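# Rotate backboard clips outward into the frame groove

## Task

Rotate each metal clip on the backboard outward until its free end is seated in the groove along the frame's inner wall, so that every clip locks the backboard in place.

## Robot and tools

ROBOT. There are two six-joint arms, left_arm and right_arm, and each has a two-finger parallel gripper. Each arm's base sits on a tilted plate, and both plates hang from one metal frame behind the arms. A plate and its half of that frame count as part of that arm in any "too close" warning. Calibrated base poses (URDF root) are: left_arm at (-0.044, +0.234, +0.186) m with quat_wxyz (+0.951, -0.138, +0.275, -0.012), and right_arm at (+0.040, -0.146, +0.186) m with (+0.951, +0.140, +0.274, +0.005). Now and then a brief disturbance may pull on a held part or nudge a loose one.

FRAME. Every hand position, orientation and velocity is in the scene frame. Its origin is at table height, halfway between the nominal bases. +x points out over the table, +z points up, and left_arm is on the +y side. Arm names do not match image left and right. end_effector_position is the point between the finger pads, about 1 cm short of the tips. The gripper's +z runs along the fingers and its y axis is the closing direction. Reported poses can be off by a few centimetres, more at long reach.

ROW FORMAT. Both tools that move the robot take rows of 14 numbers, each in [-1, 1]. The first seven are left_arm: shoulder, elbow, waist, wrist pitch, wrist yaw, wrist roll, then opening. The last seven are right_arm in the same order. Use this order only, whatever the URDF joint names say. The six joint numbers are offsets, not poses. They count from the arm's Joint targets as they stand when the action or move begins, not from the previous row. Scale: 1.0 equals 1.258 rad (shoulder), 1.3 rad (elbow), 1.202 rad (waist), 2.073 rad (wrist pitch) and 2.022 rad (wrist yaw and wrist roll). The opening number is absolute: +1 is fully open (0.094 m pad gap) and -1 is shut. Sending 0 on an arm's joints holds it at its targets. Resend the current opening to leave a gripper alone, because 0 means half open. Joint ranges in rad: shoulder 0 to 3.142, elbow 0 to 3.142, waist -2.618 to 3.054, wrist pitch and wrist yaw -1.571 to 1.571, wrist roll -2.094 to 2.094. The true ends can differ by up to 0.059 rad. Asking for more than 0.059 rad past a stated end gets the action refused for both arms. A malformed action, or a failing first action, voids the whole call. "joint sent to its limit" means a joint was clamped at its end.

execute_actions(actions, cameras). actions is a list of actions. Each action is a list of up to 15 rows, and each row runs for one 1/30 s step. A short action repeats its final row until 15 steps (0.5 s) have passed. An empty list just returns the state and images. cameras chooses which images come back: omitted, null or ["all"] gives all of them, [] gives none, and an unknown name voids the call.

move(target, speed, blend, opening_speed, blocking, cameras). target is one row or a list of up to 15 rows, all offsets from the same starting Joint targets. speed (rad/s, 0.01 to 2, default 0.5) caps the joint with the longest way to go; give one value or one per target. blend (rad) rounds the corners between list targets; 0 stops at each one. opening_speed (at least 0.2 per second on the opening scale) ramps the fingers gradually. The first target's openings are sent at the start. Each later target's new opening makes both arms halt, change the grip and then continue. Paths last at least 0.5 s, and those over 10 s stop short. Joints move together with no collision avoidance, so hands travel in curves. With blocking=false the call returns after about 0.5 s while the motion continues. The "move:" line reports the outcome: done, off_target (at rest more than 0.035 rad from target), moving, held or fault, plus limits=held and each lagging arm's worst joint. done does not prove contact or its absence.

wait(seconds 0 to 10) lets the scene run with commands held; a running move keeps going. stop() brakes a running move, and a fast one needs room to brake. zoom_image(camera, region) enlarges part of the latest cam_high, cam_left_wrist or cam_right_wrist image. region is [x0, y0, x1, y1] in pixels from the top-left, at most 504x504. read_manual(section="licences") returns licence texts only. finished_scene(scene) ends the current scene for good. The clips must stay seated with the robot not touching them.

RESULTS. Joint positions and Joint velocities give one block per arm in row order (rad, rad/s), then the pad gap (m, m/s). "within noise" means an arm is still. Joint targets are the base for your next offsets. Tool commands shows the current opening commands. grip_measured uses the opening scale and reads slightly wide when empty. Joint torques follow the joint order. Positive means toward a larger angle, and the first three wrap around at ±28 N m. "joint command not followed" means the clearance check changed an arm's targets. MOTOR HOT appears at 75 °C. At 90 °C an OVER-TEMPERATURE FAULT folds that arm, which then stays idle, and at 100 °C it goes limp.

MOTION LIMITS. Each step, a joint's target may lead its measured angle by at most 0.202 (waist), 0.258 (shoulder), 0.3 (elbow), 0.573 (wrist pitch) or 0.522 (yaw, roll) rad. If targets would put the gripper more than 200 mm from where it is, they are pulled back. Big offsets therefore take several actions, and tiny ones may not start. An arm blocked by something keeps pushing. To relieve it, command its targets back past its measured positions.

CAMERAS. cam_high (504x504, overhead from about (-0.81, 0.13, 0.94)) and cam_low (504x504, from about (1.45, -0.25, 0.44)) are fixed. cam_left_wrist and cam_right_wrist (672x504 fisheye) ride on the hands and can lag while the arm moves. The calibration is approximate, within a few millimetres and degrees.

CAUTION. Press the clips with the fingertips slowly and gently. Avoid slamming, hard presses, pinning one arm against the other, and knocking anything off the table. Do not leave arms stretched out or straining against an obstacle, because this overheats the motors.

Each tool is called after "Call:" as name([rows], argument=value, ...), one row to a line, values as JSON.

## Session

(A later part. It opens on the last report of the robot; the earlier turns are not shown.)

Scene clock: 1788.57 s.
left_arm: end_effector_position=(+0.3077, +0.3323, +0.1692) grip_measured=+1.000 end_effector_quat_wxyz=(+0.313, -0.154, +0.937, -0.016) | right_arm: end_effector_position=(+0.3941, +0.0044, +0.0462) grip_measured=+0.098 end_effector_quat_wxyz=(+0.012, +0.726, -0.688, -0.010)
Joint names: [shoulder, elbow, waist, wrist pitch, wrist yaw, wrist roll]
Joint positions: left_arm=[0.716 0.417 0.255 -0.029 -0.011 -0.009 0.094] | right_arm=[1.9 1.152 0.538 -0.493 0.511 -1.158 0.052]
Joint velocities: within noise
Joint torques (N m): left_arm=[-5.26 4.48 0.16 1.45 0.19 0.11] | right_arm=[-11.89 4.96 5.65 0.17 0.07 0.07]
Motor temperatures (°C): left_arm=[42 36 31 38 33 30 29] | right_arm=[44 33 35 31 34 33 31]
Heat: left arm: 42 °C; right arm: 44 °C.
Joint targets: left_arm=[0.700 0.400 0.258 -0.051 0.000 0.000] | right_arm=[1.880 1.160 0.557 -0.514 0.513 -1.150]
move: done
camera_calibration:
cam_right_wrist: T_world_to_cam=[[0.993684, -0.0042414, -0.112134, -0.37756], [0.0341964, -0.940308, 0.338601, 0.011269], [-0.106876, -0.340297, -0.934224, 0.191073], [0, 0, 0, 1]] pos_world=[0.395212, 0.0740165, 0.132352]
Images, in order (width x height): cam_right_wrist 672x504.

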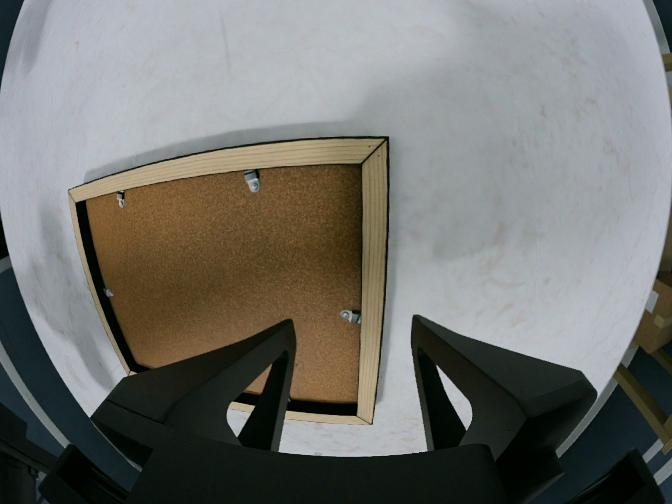

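Call:
move(target=[-0.2,0,0.12,-0.15,0.016,0.06,0.15,0,0,0,0,0,0,1], speed=0.4)

Scene clock: 1814.93 s.
left_arm: end_effector_position=(+0.2577, +0.3539, +0.1894) grip_measured=+0.153 end_effector_quat_wxyz=(+0.278, -0.135, +0.950, +0.037) | right_arm: end_effector_position=(+0.3939, +0.0041, +0.0462) grip_measured=+0.998 end_effector_quat_wxyz=(+0.012, +0.726, -0.688, -0.010)
Joint names: [shoulder, elbow, waist, wrist pitch, wrist yaw, wrist roll]
Joint positions: left_arm=[0.46 0.417 0.396 -0.339 0.021 0.112 0.054] | right_arm=[1.9 1.152 0.538 -0.494 0.512 -1.157 0.094]
Joint velocities: within noise
Joint torques (N m): left_arm=[-2.99 5.19 0.59 1.4 0.19 0.1] | right_arm=[-11.81 5.03 5.67 0.22 0.01 0.11]
Motor temperatures (°C): left_arm=[42 36 31 38 33 30 29] | right_arm=[47 34 36 31 34 33 31]
Heat: left arm: 42 °C; right arm: 47 °C.
Joint targets: left_arm=[0.449 0.400 0.402 -0.361 0.033 0.121] | right_arm=[1.880 1.160 0.557 -0.514 0.513 -1.150]
move: done
camera_calibration:
cam_left_wrist: T_world_to_cam=[[0.268923, -0.959981, -0.0782095, 0.292767], [-0.942497, -0.245555, -0.226719, 0.407737], [0.198441, 0.134682, -0.970815, 0.181282], [0, 0, 0, 1]] pos_world=[0.269585, 0.356756, 0.29133]
cam_right_wrist: T_world_to_cam=[[0.993589, -0.00436594, -0.112968, -0.377239], [0.0345016, -0.939873, 0.339776, 0.010838], [-0.107659, -0.341495, -0.933697, 0.191249], [0, 0, 0, 1]] pos_world=[0.395037, 0.0738501, 0.132271]

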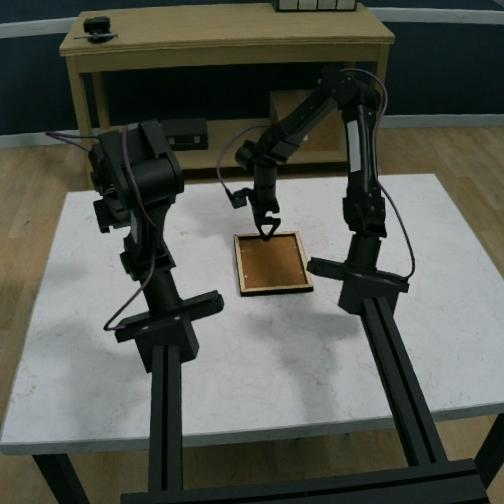

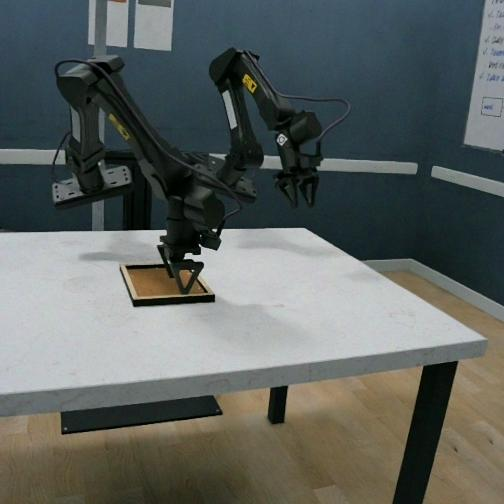

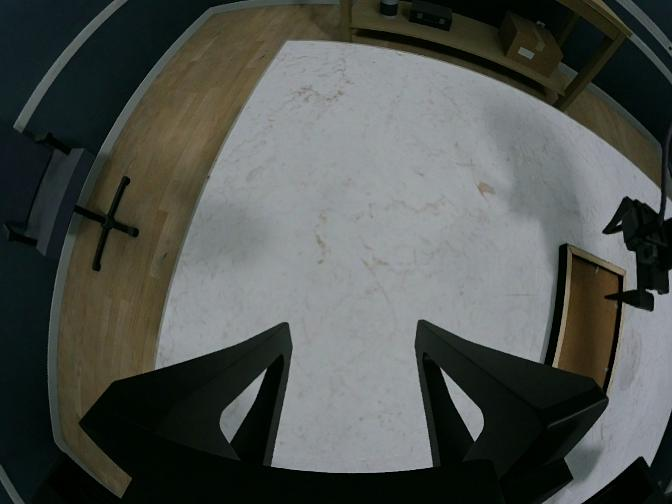

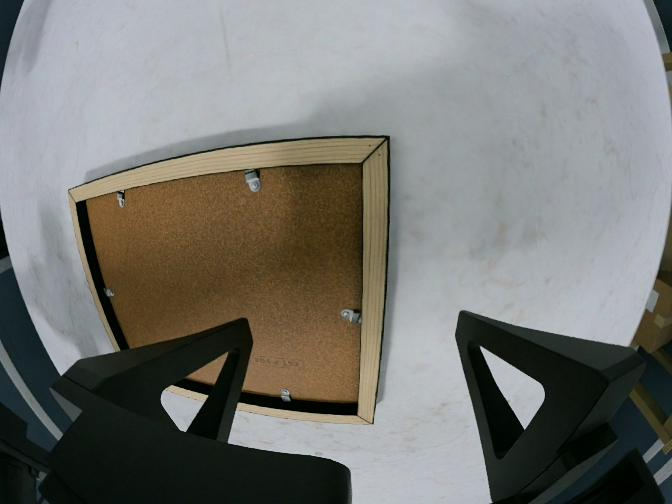

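Call:
move(target=[0,0,0,0,0,0,0.15,-0.2,0,0.12,-0.15,0.016,0.06,1], speed=0.4)

Call:
zoom_image(camera="cam_right_wrist", region=[100, 120, 420, 420])

Scene clock: 1823.40 s.
left_arm: end_effector_position=(+0.2575, +0.3537, +0.1892) grip_measured=+0.153 end_effector_quat_wxyz=(+0.278, -0.134, +0.951, +0.037) | right_arm: end_effector_position=(+0.3798, -0.0048, +0.1409) grip_measured=+0.998 end_effector_quat_wxyz=(+0.000, +0.735, -0.678, -0.013)
Joint names: [shoulder, elbow, waist, wrist pitch, wrist yaw, wrist roll]
Joint positions: left_arm=[0.46 0.417 0.396 -0.34 0.021 0.113 0.054] | right_arm=[1.646 1.152 0.683 -0.804 0.543 -1.037 0.094]
Joint velocities: within noise
Joint torques (N m): left_arm=[-3.03 5.23 0.64 1.38 0.17 0.11] | right_arm=[-9.84 6.06 4.98 0.24 -0.01 0.05]
Motor temperatures (°C): left_arm=[42 36 31 38 33 30 29] | right_arm=[47 34 36 31 34 33 31]
Heat: left arm: 42 °C; right arm: 47 °C.
Joint targets: left_arm=[0.449 0.400 0.402 -0.362 0.032 0.121] | right_arm=[1.629 1.160 0.702 -0.825 0.545 -1.029]
move: done
camera_calibration:
cam_left_wrist: T_world_to_cam=[[0.267976, -0.960249, -0.0781717, 0.292985], [-0.942953, -0.244779, -0.225659, 0.407122], [0.197554, 0.134184, -0.971065, 0.181652], [0, 0, 0, 1]] pos_world=[0.269498, 0.356619, 0.29117]
cam_right_wrist: T_world_to_cam=[[0.994664, 0.023621, -0.100423, -0.354567], [0.054777, -0.945804, 0.320084, -0.0341991], [-0.0874199, -0.323877, -0.942052, 0.268716], [0, 0, 0, 1]] pos_world=[0.378039, 0.0630603, 0.228484]

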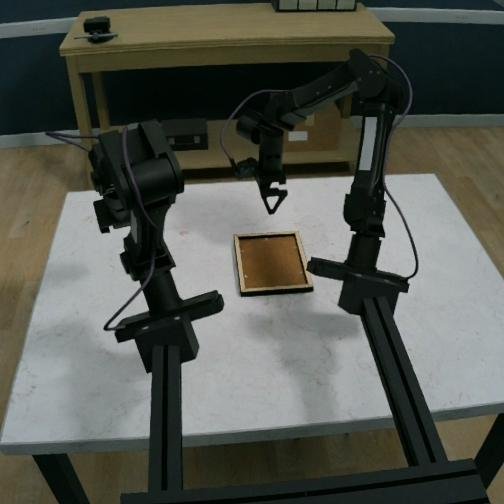

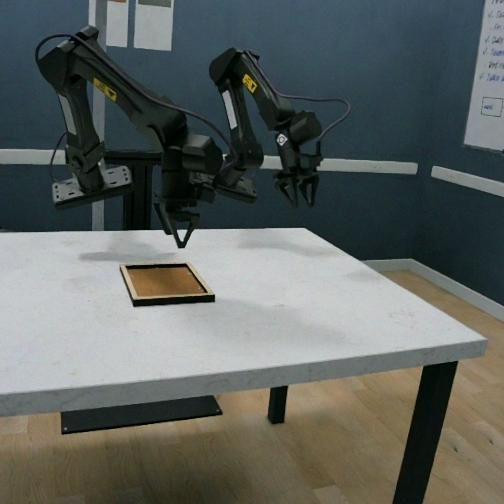

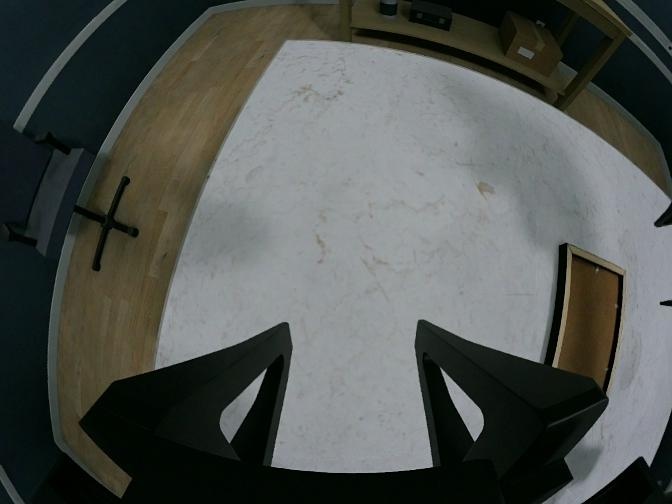

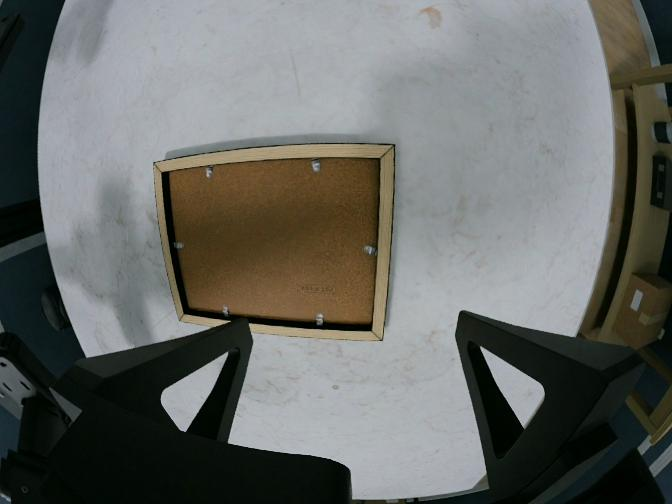

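Scaled by 1.575 from the camera's 672x504 image, which has a finer 960x720 frame.

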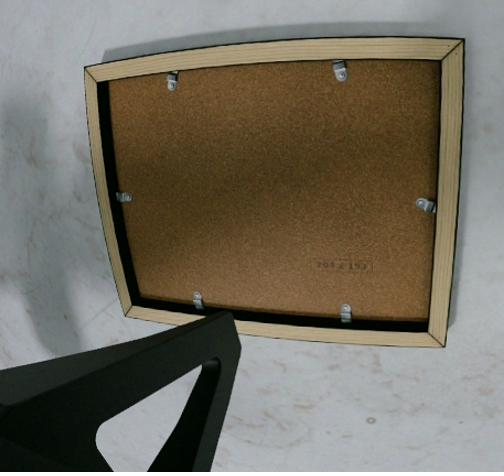

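Call:
zoom_image(camera="cam_right_wrist", region=[330, 210, 410, 290])

Call:
zoom_image(camera="cam_right_wrist", region=[280, 140, 360, 200])

Call:
zoom_image(camera="cam_right_wrist", region=[280, 290, 360, 350])

Call:
zoom_image(camera="cam_right_wrist", region=[190, 290, 270, 350])

Scaled by 6.300 from the camera's 672x504 image, which has a finer 960x720 frame.

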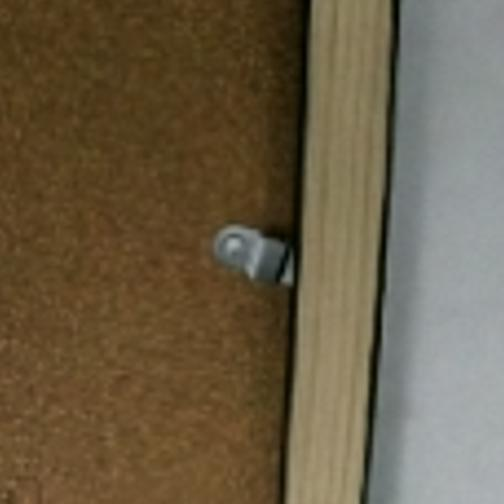

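Scaled by 6.300 from the camera's 672x504 image, which has a finer 960x720 frame.

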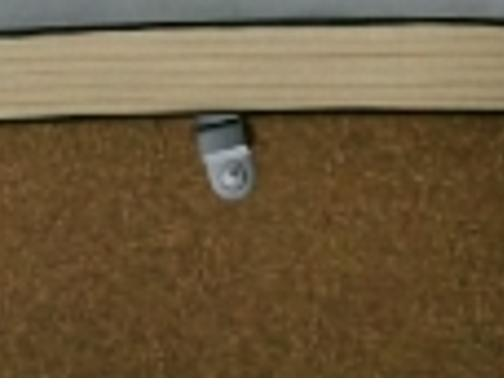

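Scaled by 6.300 from the camera's 672x504 image, which has a finer 960x720 frame.

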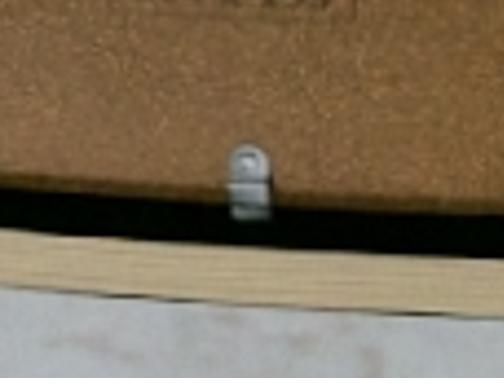

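Scaled by 6.300 from the camera's 672x504 image, which has a finer 960x720 frame.

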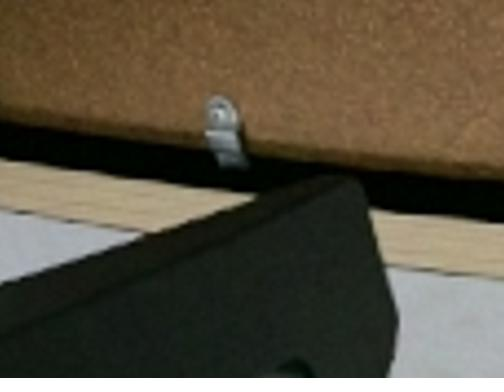

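Call:
move(target=[0,0,0,0,0,0,0.15,0.1892,-0.0592,-0.1897,0.1804,-0.0287,-0.0950,0.1], speed=0.4, opening_speed=2)

Call:
zoom_image(camera="cam_right_wrist", region=[280, 240, 420, 360])

Scene clock: 1985.37 s.
left_arm: end_effector_position=(+0.2575, +0.3536, +0.1892) grip_measured=+0.153 end_effector_quat_wxyz=(+0.278, -0.134, +0.951, +0.036) | right_arm: end_effector_position=(+0.3926, -0.0220, +0.0426) grip_measured=+0.102 end_effector_quat_wxyz=(+0.018, +0.724, -0.690, -0.007)
Joint names: [shoulder, elbow, waist, wrist pitch, wrist yaw, wrist roll]
Joint positions: left_arm=[0.46 0.417 0.396 -0.34 0.021 0.113 0.054] | right_arm=[1.848 1.094 0.478 -0.466 0.501 -1.212 0.052]
Joint velocities: within noise
Joint torques (N m): left_arm=[-3.03 5.22 0.62 1.37 0.17 0.11] | right_arm=[-8.12 3.34 3.45 0.52 -0.11 -0.14]
Motor temperatures (°C): left_arm=[41 36 31 38 33 30 29] | right_arm=[49 35 36 31 34 33 31]
Heat: left arm: 41 °C; right arm: 49 °C.
Joint targets: left_arm=[0.449 0.400 0.402 -0.361 0.033 0.121] | right_arm=[1.867 1.083 0.474 -0.451 0.487 -1.221]
move: done
camera_calibration:
cam_left_wrist: T_world_to_cam=[[0.267791, -0.960326, -0.0778534, 0.292933], [-0.942974, -0.244654, -0.22571, 0.407102], [0.197708, 0.133857, -0.971079, 0.181738], [0, 0, 0, 1]] pos_world=[0.26951, 0.356583, 0.291175]
cam_right_wrist: T_world_to_cam=[[0.993127, -0.0106881, -0.116549, -0.376252], [0.0311446, -0.935781, 0.351203, -0.0115049], [-0.112818, -0.352419, -0.929017, 0.180444], [0, 0, 0, 1]] pos_world=[0.394382, 0.0488044, 0.127824]

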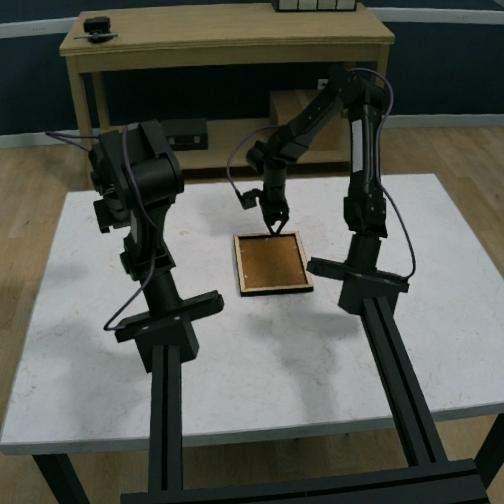

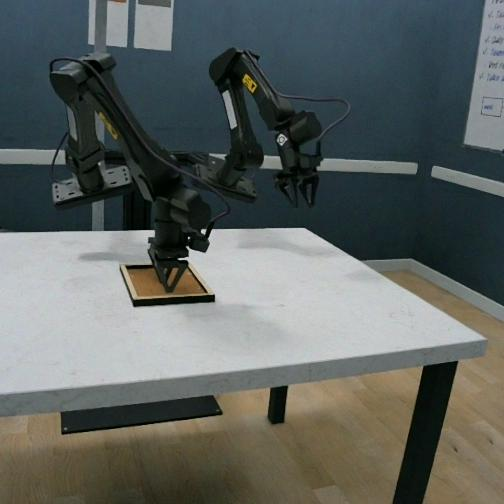

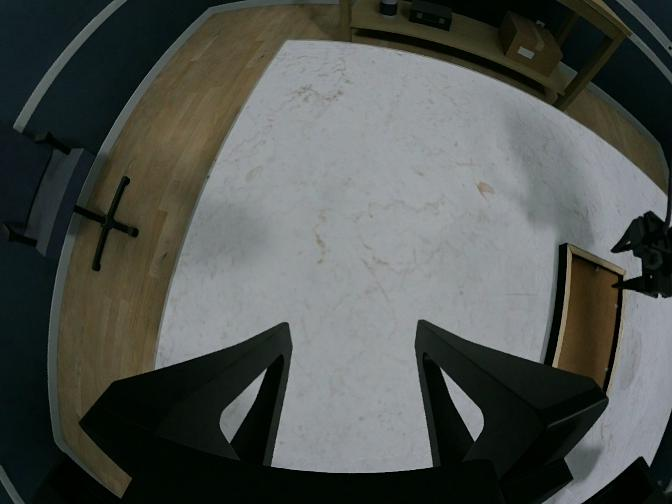

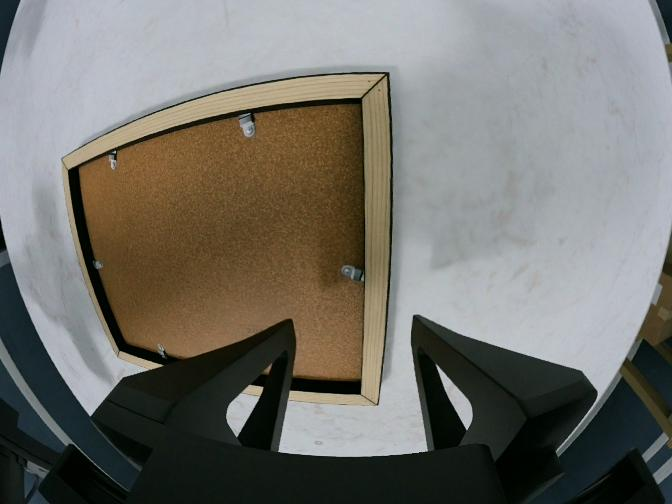

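Scaled by 3.600 from the camera's 672x504 image, which has a finer 960x720 frame.

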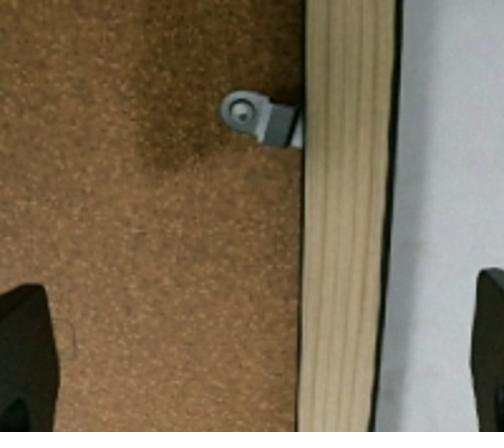

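Call:
move(target=[0,0,0,0,0,0,0.15,0.0580,0.0438,-0.0316,0.0280,-0.0049,-0.0193,0.1], speed=0.1)

Call:
zoom_image(camera="cam_right_wrist", region=[280, 240, 420, 360])

Scene clock: 2061.40 s.
left_arm: end_effector_position=(+0.2575, +0.3536, +0.1892) grip_measured=+0.153 end_effector_quat_wxyz=(+0.278, -0.134, +0.951, +0.036) | right_arm: end_effector_position=(+0.4006, -0.0218, +0.0217) grip_measured=+0.102 end_effector_quat_wxyz=(+0.017, +0.724, -0.689, -0.005)
Joint names: [shoulder, elbow, waist, wrist pitch, wrist yaw, wrist roll]
Joint positions: left_arm=[0.46 0.417 0.396 -0.34 0.021 0.113 0.054] | right_arm=[1.916 1.123 0.443 -0.408 0.491 -1.251 0.052]
Joint velocities: left_arm=[0.002 -0.012 -0.012 0.022 0.007 0.154 0] | right_arm=[within noise]
Joint torques (N m): left_arm=[-3.02 5.23 0.61 1.38 0.16 0.11] | right_arm=[-7.8 5.52 3.3 0.49 -0.15 -0.12]
Motor temperatures (°C): left_arm=[41 36 31 38 33 30 29] | right_arm=[46 33 35 31 34 33 31]
Heat: left arm: 41 °C; right arm: 46 °C.
Joint targets: left_arm=[0.449 0.400 0.402 -0.361 0.033 0.121] | right_arm=[1.940 1.140 0.436 -0.393 0.477 -1.260]
move: done
camera_calibration:
cam_left_wrist: T_world_to_cam=[[0.267791, -0.960326, -0.0778534, 0.292933], [-0.942974, -0.244654, -0.22571, 0.407102], [0.197708, 0.133857, -0.971079, 0.181738], [0, 0, 0, 1]] pos_world=[0.26951, 0.356583, 0.291175]
cam_right_wrist: T_world_to_cam=[[0.993484, -0.010019, -0.11353, -0.386876], [0.0308467, -0.935312, 0.352477, -0.00411074], [-0.109717, -0.353682, -0.928909, 0.160725], [0, 0, 0, 1]] pos_world=[0.402116, 0.0491248, 0.106826]

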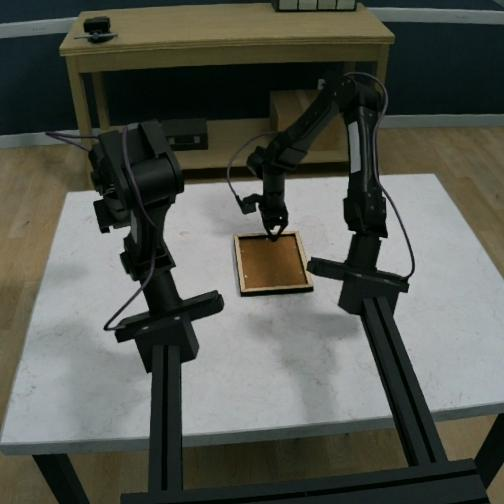

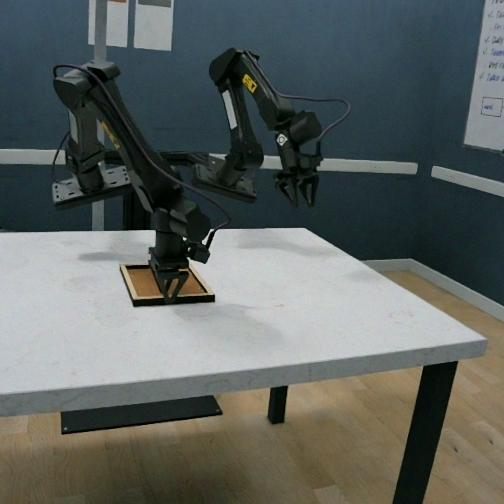

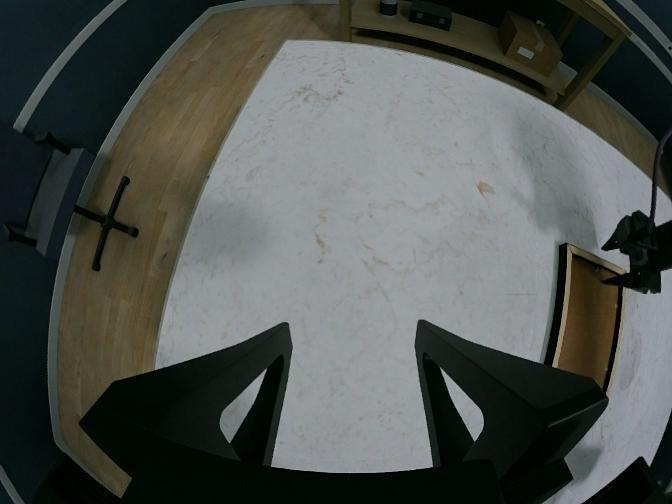

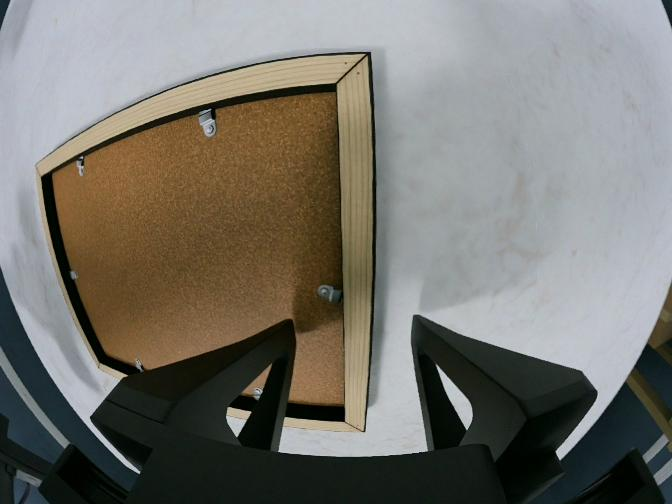

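Scaled by 3.600 from the camera's 672x504 image, which has a finer 960x720 frame.

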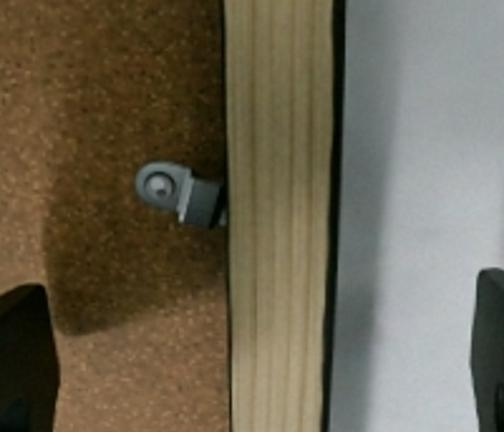

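Call:
move(target=[0,0,0,0,0,0,0.15,0.0139,0.0102,-0.0017,0.0026,0,-0.001,0.1], speed=0.1, cameras=[])

Call:
move(target=[0,0,0,0,0,0,0.15,0,0,0,0,0,0,-0.68], speed=0.1, opening_speed=0.5, cameras=["cam_right_wrist"])

Call:
zoom_image(camera="cam_right_wrist", region=[280, 240, 420, 360])

Scene clock: 2086.70 s.
left_arm: end_effector_position=(+0.2575, +0.3536, +0.1892) grip_measured=+0.153 end_effector_quat_wxyz=(+0.278, -0.134, +0.951, +0.036) | right_arm: end_effector_position=(+0.4024, -0.0191, +0.0184) grip_measured=+0.102 end_effector_quat_wxyz=(+0.017, +0.725, -0.689, -0.005)
Joint names: [shoulder, elbow, waist, wrist pitch, wrist yaw, wrist roll]
Joint positions: left_arm=[0.46 0.417 0.396 -0.34 0.021 0.113 0.054] | right_arm=[1.933 1.136 0.443 -0.402 0.491 -1.253 0.052]
Joint velocities: within noise
Joint torques (N m): left_arm=[-3.03 5.24 0.62 1.37 0.17 0.1] | right_arm=[-7.9 5.61 3.36 0.49 -0.13 -0.11]
Motor temperatures (°C): left_arm=[41 36 31 38 33 30 29] | right_arm=[46 34 35 31 34 33 31]
Heat: left arm: 41 °C; right arm: 46 °C.
Joint targets: left_arm=[0.449 0.400 0.402 -0.361 0.033 0.121] | right_arm=[1.958 1.154 0.434 -0.388 0.477 -1.262]
move: done
No camera images: "cameras" was empty.

Scene clock: 2088.47 s.
left_arm: end_effector_position=(+0.2575, +0.3536, +0.1892) grip_measured=+0.153 end_effector_quat_wxyz=(+0.278, -0.134, +0.951, +0.036) | right_arm: end_effector_position=(+0.4026, -0.0190, +0.0183) grip_measured=-0.678 end_effector_quat_wxyz=(+0.016, +0.725, -0.689, -0.005)
Joint names: [shoulder, elbow, waist, wrist pitch, wrist yaw, wrist roll]
Joint positions: left_arm=[0.46 0.417 0.396 -0.34 0.021 0.113 0.054] | right_arm=[1.933 1.136 0.443 -0.401 0.49 -1.254 0.015]
Joint velocities: within noise
Joint torques (N m): left_arm=[-3.04 5.2 0.64 1.37 0.16 0.11] | right_arm=[-7.97 5.65 3.12 0.52 -0.12 -0.1]
Motor temperatures (°C): left_arm=[41 36 31 38 33 30 29] | right_arm=[46 34 35 31 34 33 31]
Heat: left arm: 41 °C; right arm: 46 °C.
Joint targets: left_arm=[0.449 0.400 0.402 -0.361 0.033 0.121] | right_arm=[1.958 1.153 0.434 -0.388 0.477 -1.262]
move: done
camera_calibration:
cam_right_wrist: T_world_to_cam=[[0.993645, -0.00774345, -0.112292, -0.38919], [0.0323994, -0.935732, 0.351221, -0.00102701], [-0.107795, -0.352628, -0.929534, 0.158031], [0, 0, 0, 1]] pos_world=[0.403785, 0.0517513, 0.103553]
Images, in order (width x height): cam_right_wrist 672x504.

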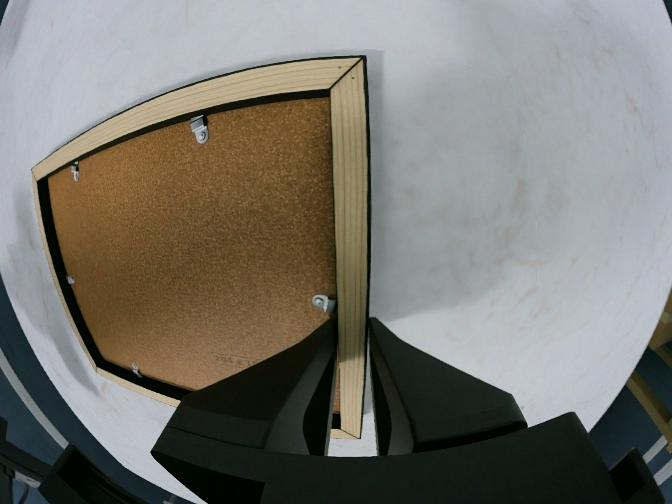

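Scaled by 3.600 from the camera's 672x504 image, which has a finer 960x720 frame.

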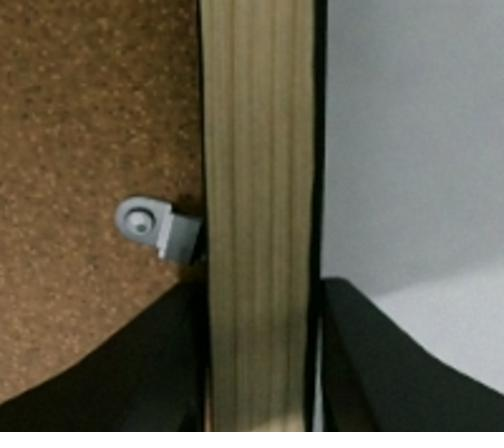

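Call:
move(target=[0,0,0,0,0,0,0.15,0.0072,0.0059,0.0258,0,0,0,-0.68], speed=0.05, cameras=["cam_right_wrist"])

Call:
zoom_image(camera="cam_right_wrist", region=[280, 240, 420, 360])

Scene clock: 2107.63 s.
left_arm: end_effector_position=(+0.2575, +0.3536, +0.1892) grip_measured=+0.153 end_effector_quat_wxyz=(+0.278, -0.134, +0.951, +0.036) | right_arm: end_effector_position=(+0.4034, -0.0184, +0.0179) grip_measured=-0.678 end_effector_quat_wxyz=(+0.016, +0.725, -0.689, -0.005)
Joint names: [shoulder, elbow, waist, wrist pitch, wrist yaw, wrist roll]
Joint positions: left_arm=[0.46 0.417 0.396 -0.34 0.021 0.113 0.054] | right_arm=[1.936 1.14 0.443 -0.401 0.49 -1.254 0.015]
Joint velocities: within noise
Joint torques (N m): left_arm=[-3.03 5.2 0.61 1.37 0.16 0.1] | right_arm=[-7.56 5.9 5.59 0.52 -0.11 -0.08]
Motor temperatures (°C): left_arm=[41 36 31 38 33 30 29] | right_arm=[46 34 35 31 34 33 31]
Heat: left arm: 41 °C; right arm: 46 °C.
Joint targets: left_arm=[0.449 0.400 0.402 -0.361 0.033 0.121] | right_arm=[1.967 1.161 0.465 -0.388 0.477 -1.262]
move: done
camera_calibration:
cam_right_wrist: T_world_to_cam=[[0.993732, -0.00820834, -0.111489, -0.39012], [0.0316019, -0.935996, 0.35059, -0.0000124859], [-0.107231, -0.351916, -0.929869, 0.157744], [0, 0, 0, 1]] pos_world=[0.40459, 0.0522986, 0.103192]
Images, in order (width x height): cam_right_wrist 672x504.

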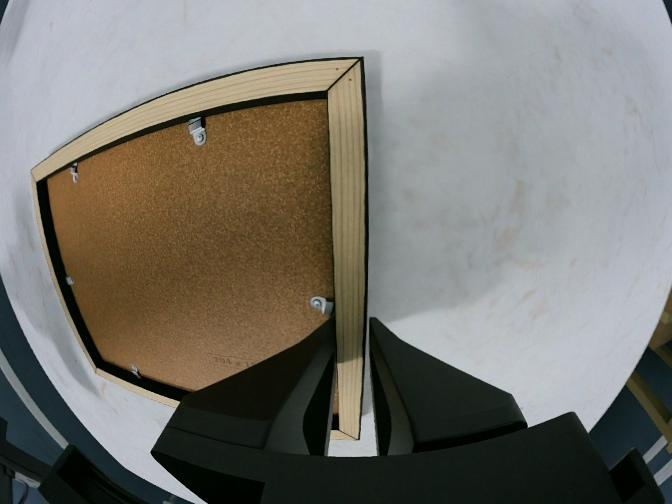

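Scaled by 3.600 from the camera's 672x504 image, which has a finer 960x720 frame.

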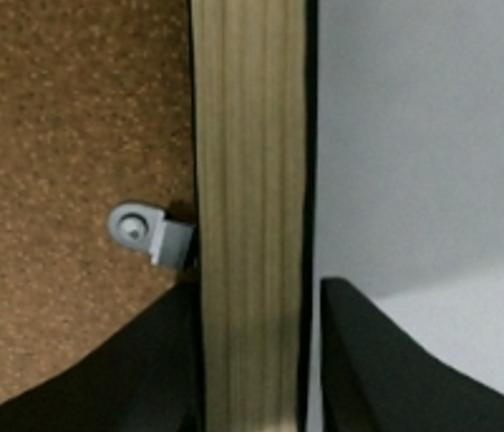

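Call:
move(target=[0,0,0,0,0,0,0.15,-0.004,-0.001,0.006,0,0,0,-0.68], speed=0.05, cameras=[])

Scene clock: 2111.50 s.
left_arm: end_effector_position=(+0.2575, +0.3536, +0.1892) grip_measured=+0.153 end_effector_quat_wxyz=(+0.278, -0.134, +0.951, +0.036) | right_arm: end_effector_position=(+0.4031, -0.0162, +0.0189) grip_measured=-0.678 end_effector_quat_wxyz=(+0.014, +0.726, -0.687, -0.006)
Joint names: [shoulder, elbow, waist, wrist pitch, wrist yaw, wrist roll]
Joint positions: left_arm=[0.46 0.417 0.396 -0.34 0.021 0.113 0.054] | right_arm=[1.936 1.14 0.449 -0.401 0.49 -1.254 0.015]
Joint velocities: within noise
Joint torques (N m): left_arm=[-2.99 5.23 0.59 1.38 0.15 0.1] | right_arm=[-7.79 5.68 5.82 0.53 -0.12 -0.08]
Motor temperatures (°C): left_arm=[41 36 31 38 33 30 29] | right_arm=[46 34 35 31 34 33 31]
Heat: left arm: 41 °C; right arm: 46 °C.
Joint targets: left_arm=[0.449 0.400 0.402 -0.361 0.033 0.121] | right_arm=[1.961 1.160 0.472 -0.388 0.477 -1.262]
move: done
No camera images: "cameras" was empty.

Call:
move(target=[0,0,0,0,0,0,0.15,0.004,0.003,0.004,0,0,0,-0.68], speed=0.05, cameras=["cam_right_wrist"])

Call:
zoom_image(camera="cam_right_wrist", region=[280, 240, 420, 360])

Scene clock: 2119.17 s.
left_arm: end_effector_position=(+0.2575, +0.3536, +0.1892) grip_measured=+0.153 end_effector_quat_wxyz=(+0.278, -0.134, +0.951, +0.036) | right_arm: end_effector_position=(+0.4031, -0.0156, +0.0190) grip_measured=-0.678 end_effector_quat_wxyz=(+0.015, +0.728, -0.686, -0.005)
Joint names: [shoulder, elbow, waist, wrist pitch, wrist yaw, wrist roll]
Joint positions: left_arm=[0.46 0.417 0.396 -0.34 0.021 0.113 0.054] | right_arm=[1.938 1.141 0.452 -0.401 0.493 -1.255 0.015]
Joint velocities: within noise
Joint torques (N m): left_arm=[-3.03 5.22 0.59 1.37 0.17 0.1] | right_arm=[-7.58 6.04 6.05 0.5 -0.11 -0.12]
Motor temperatures (°C): left_arm=[41 36 31 38 33 30 29] | right_arm=[45 34 36 31 34 33 31]
Heat: left arm: 41 °C; right arm: 45 °C.
Joint targets: left_arm=[0.449 0.400 0.402 -0.361 0.033 0.121] | right_arm=[1.967 1.164 0.477 -0.388 0.477 -1.262]
move: done
camera_calibration:
cam_right_wrist: T_world_to_cam=[[0.994075, 0.000261685, -0.108695, -0.389798], [0.0384909, -0.936046, 0.349766, -0.000457167], [-0.101652, -0.351877, -0.93051, 0.157432], [0, 0, 0, 1]] pos_world=[0.403509, 0.0550709, 0.104283]
Images, in order (width x height): cam_right_wrist 672x504.

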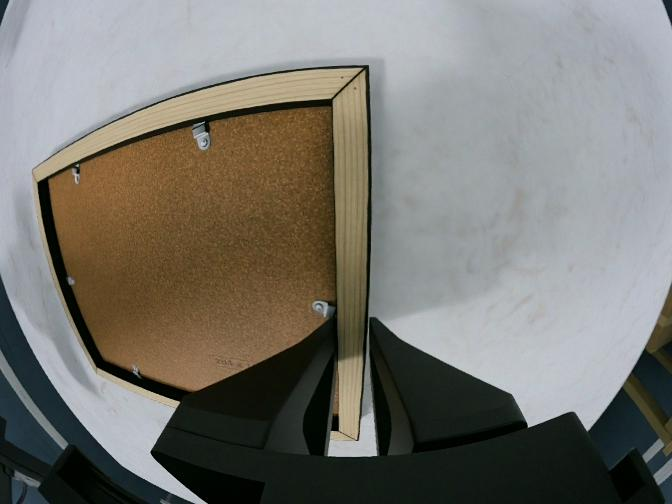

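Scaled by 3.600 from the camera's 672x504 image, which has a finer 960x720 frame.

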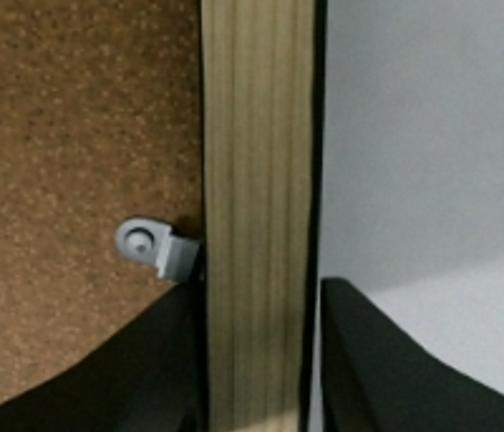

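Call:
move(target=[0,0,0,0,0,0,0.15,0.003,0.003,0.006,0,0,0,-0.68], speed=0.05, cameras=["cam_right_wrist"])

Call:
zoom_image(camera="cam_right_wrist", region=[280, 240, 420, 360])

Scene clock: 2124.30 s.
left_arm: end_effector_position=(+0.2575, +0.3536, +0.1892) grip_measured=+0.153 end_effector_quat_wxyz=(+0.278, -0.134, +0.951, +0.036) | right_arm: end_effector_position=(+0.4040, -0.0128, +0.0191) grip_measured=-0.678 end_effector_quat_wxyz=(+0.013, +0.730, -0.684, -0.003)
Joint names: [shoulder, elbow, waist, wrist pitch, wrist yaw, wrist roll]
Joint positions: left_arm=[0.46 0.417 0.396 -0.34 0.021 0.113 0.054] | right_arm=[1.943 1.148 0.458 -0.401 0.497 -1.256 0.015]
Joint velocities: within noise
Joint torques (N m): left_arm=[-3.02 5.24 0.61 1.37 0.16 0.11] | right_arm=[-7.84 5.75 5.96 0.55 -0.2 -0.09]
Motor temperatures (°C): left_arm=[41 36 31 38 33 30 29] | right_arm=[45 35 36 31 34 33 31]
Heat: left arm: 41 °C; right arm: 45 °C.
Joint targets: left_arm=[0.449 0.400 0.402 -0.361 0.033 0.121] | right_arm=[1.970 1.168 0.484 -0.387 0.477 -1.262]
move: done
camera_calibration:
cam_right_wrist: T_world_to_cam=[[0.994425, 0.00579469, -0.105286, -0.390751], [0.0425024, -0.935811, 0.34993, 0.000378954], [-0.0964999, -0.352454, -0.93084, 0.156568], [0, 0, 0, 1]] pos_world=[0.403665, 0.057802, 0.104467]
Images, in order (width x height): cam_right_wrist 672x504.

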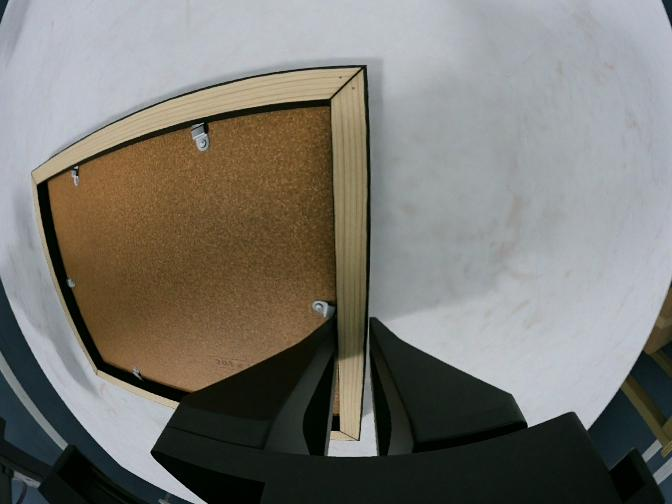

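Scaled by 3.600 from the camera's 672x504 image, which has a finer 960x720 frame.

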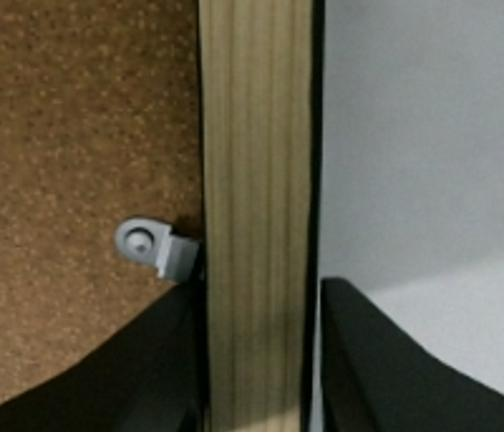

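Call:
move(target=[0,0,0,0,0,0,0.15,0,0,0,0,0,0,0.1], opening_speed=1.5, cameras=[])

Call:
move([
  [0,0,0,0,0,0,0.15,-0.14,-0.02,0.06,-0.08,0.015,0.03,0.1],
  [0,0,0,0,0,0,0.15,-0.14,-0.02,0.06,-0.08,0.02,0.8452,0.1],
  [0,0,0,0,0,0,0.15,-0.0866,-0.0523,0.0624,-0.0478,0.0277,0.8452,0.1],
], speed=[0.3,0.8,0.2])

Call:
zoom_image(camera="cam_right_wrist", region=[240, 180, 440, 360])

Scene clock: 2212.30 s.
left_arm: end_effector_position=(+0.2575, +0.3536, +0.1892) grip_measured=+0.153 end_effector_quat_wxyz=(+0.278, -0.134, +0.951, +0.036) | right_arm: end_effector_position=(+0.4034, -0.0105, +0.0197) grip_measured=+0.098 end_effector_quat_wxyz=(+0.011, +0.730, -0.683, -0.006)
Joint names: [shoulder, elbow, waist, wrist pitch, wrist yaw, wrist roll]
Joint positions: left_arm=[0.46 0.417 0.396 -0.34 0.021 0.113 0.054] | right_arm=[1.943 1.148 0.462 -0.401 0.491 -1.256 0.052]
Joint velocities: within noise
Joint torques (N m): left_arm=[-3.02 5.23 0.62 1.37 0.16 0.1] | right_arm=[-7.79 5.89 5.72 0.58 -0.15 -0.07]
Motor temperatures (°C): left_arm=[40 36 31 38 33 30 29] | right_arm=[46 35 37 31 34 33 31]
Heat: left arm: 40 °C; right arm: 46 °C.
Joint targets: left_arm=[0.449 0.400 0.402 -0.361 0.033 0.121] | right_arm=[1.970 1.168 0.484 -0.388 0.477 -1.262]
move: done
No camera images: "cameras" was empty.

Scene clock: 2216.13 s.
left_arm: end_effector_position=(+0.2575, +0.3536, +0.1892) grip_measured=+0.153 end_effector_quat_wxyz=(+0.278, -0.134, +0.951, +0.036) | right_arm: end_effector_position=(+0.3903, -0.0071, +0.0559) grip_measured=+0.098 end_effector_quat_wxyz=(-0.012, -0.012, +1.000, -0.007)
Joint names: [shoulder, elbow, waist, wrist pitch, wrist yaw, wrist roll]
Joint positions: left_arm=[0.46 0.417 0.396 -0.34 0.021 0.113 0.054] | right_arm=[1.843 1.11 0.536 -0.504 0.523 0.439 0.052]
Joint velocities: within noise
Joint torques (N m): left_arm=[-3.02 5.23 0.62 1.38 0.16 0.11] | right_arm=[-7.88 3.45 5.6 0.58 0.09 0.09]
Motor temperatures (°C): left_arm=[40 36 31 38 33 30 29] | right_arm=[46 35 37 31 34 33 31]
Heat: left arm: 40 °C; right arm: 46 °C.
Joint targets: left_arm=[0.449 0.400 0.402 -0.361 0.033 0.121] | right_arm=[1.861 1.099 0.559 -0.487 0.533 0.447]
move: done
camera_calibration:
cam_left_wrist: T_world_to_cam=[[0.267791, -0.960326, -0.0778534, 0.292933], [-0.942974, -0.244654, -0.22571, 0.407102], [0.197708, 0.133857, -0.971079, 0.181738], [0, 0, 0, 1]] pos_world=[0.26951, 0.356583, 0.291175]
cam_right_wrist: T_world_to_cam=[[-0.0352353, -0.997088, -0.067638, 0.0193296], [-0.933571, 0.0086862, 0.358286, 0.380636], [-0.356655, 0.0757692, -0.931158, 0.296043], [0, 0, 0, 1]] pos_world=[0.461617, -0.00646397, 0.140594]

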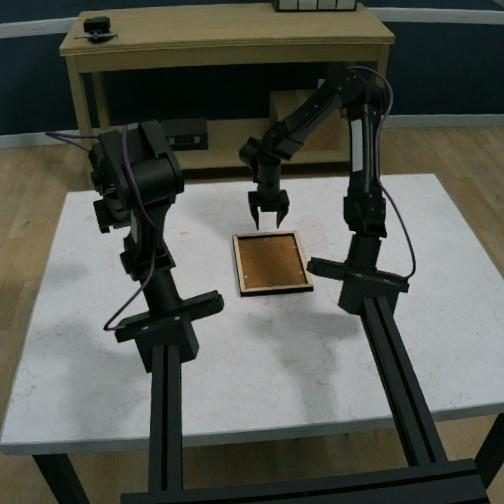

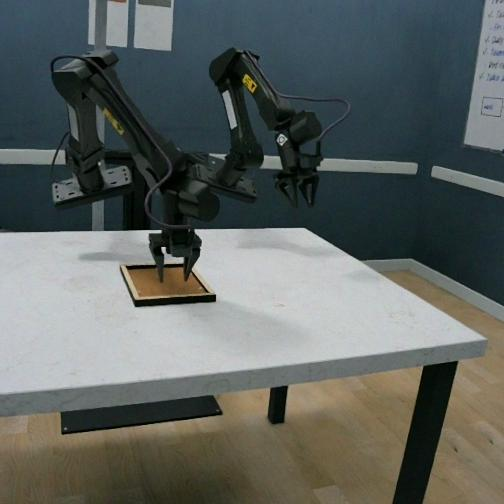

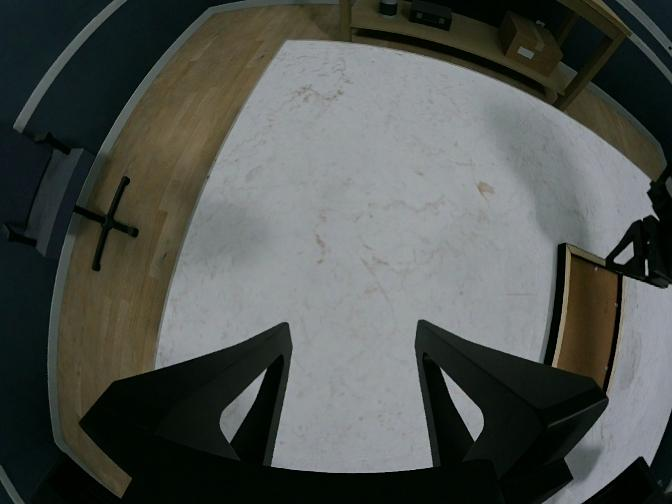

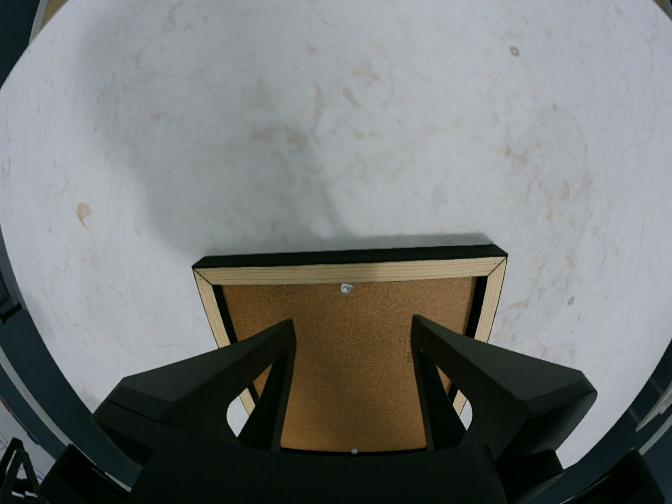

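Scaled by 2.520 from the camera's 672x504 image, which has a finer 960x720 frame.

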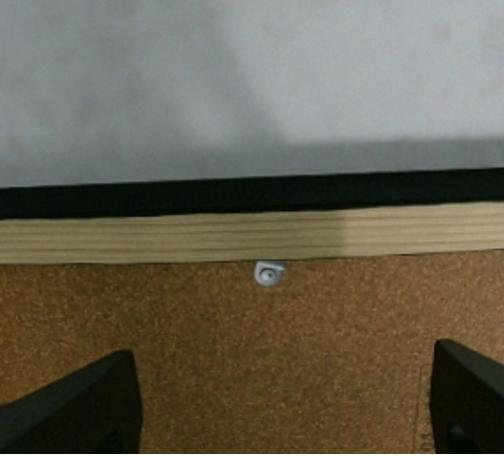

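Call:
move(target=[0,0,0,0,0,0,0.15,0.0429,-0.0423,-0.0474,0.0695,-0.0148,-0.0218,0.0], speed=0.15, opening_speed=1, cameras=["cam_right_wrist"])

Call:
zoom_image(camera="cam_right_wrist", region=[280, 240, 420, 360])

Scene clock: 2259.23 s.
left_arm: end_effector_position=(+0.2575, +0.3536, +0.1892) grip_measured=+0.153 end_effector_quat_wxyz=(+0.278, -0.134, +0.951, +0.036) | right_arm: end_effector_position=(+0.3852, -0.0039, +0.0305) grip_measured=+0.002 end_effector_quat_wxyz=(-0.002, -0.005, +1.000, +0.000)
Joint names: [shoulder, elbow, waist, wrist pitch, wrist yaw, wrist roll]
Joint positions: left_arm=[0.46 0.417 0.396 -0.34 0.021 0.113 0.054] | right_arm=[1.893 1.057 0.51 -0.36 0.509 0.411 0.047]
Joint velocities: within noise
Joint torques (N m): left_arm=[-3.03 5.2 0.58 1.37 0.15 0.11] | right_arm=[-7.68 2.85 3.38 0.62 -0.07 -0.09]
Motor temperatures (°C): left_arm=[40 36 31 38 33 30 29] | right_arm=[45 33 37 31 34 33 31]
Heat: left arm: 40 °C; right arm: 45 °C.
Joint targets: left_arm=[0.449 0.400 0.402 -0.361 0.033 0.121] | right_arm=[1.915 1.044 0.502 -0.343 0.503 0.403]
move: done
camera_calibration:
cam_right_wrist: T_world_to_cam=[[-0.0475745, -0.995468, -0.0823375, 0.0258232], [-0.940105, 0.0167674, 0.340472, 0.388052], [-0.337548, 0.0936036, -0.936643, 0.263193], [0, 0, 0, 1]] pos_world=[0.454878, -0.00543627, 0.116523]
Images, in order (width x height): cam_right_wrist 672x504.

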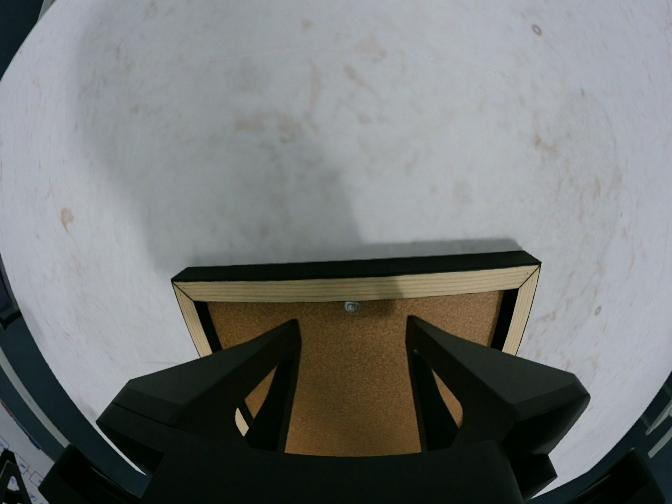

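Scaled by 3.600 from the camera's 672x504 image, which has a finer 960x720 frame.

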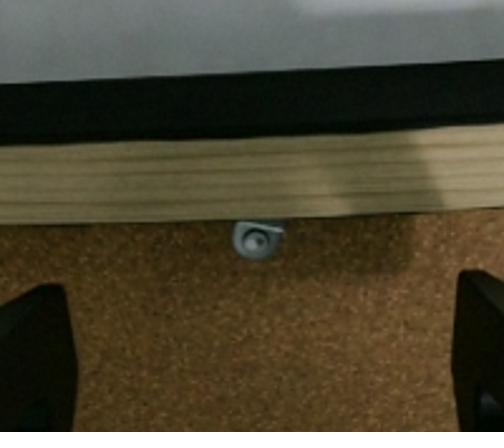

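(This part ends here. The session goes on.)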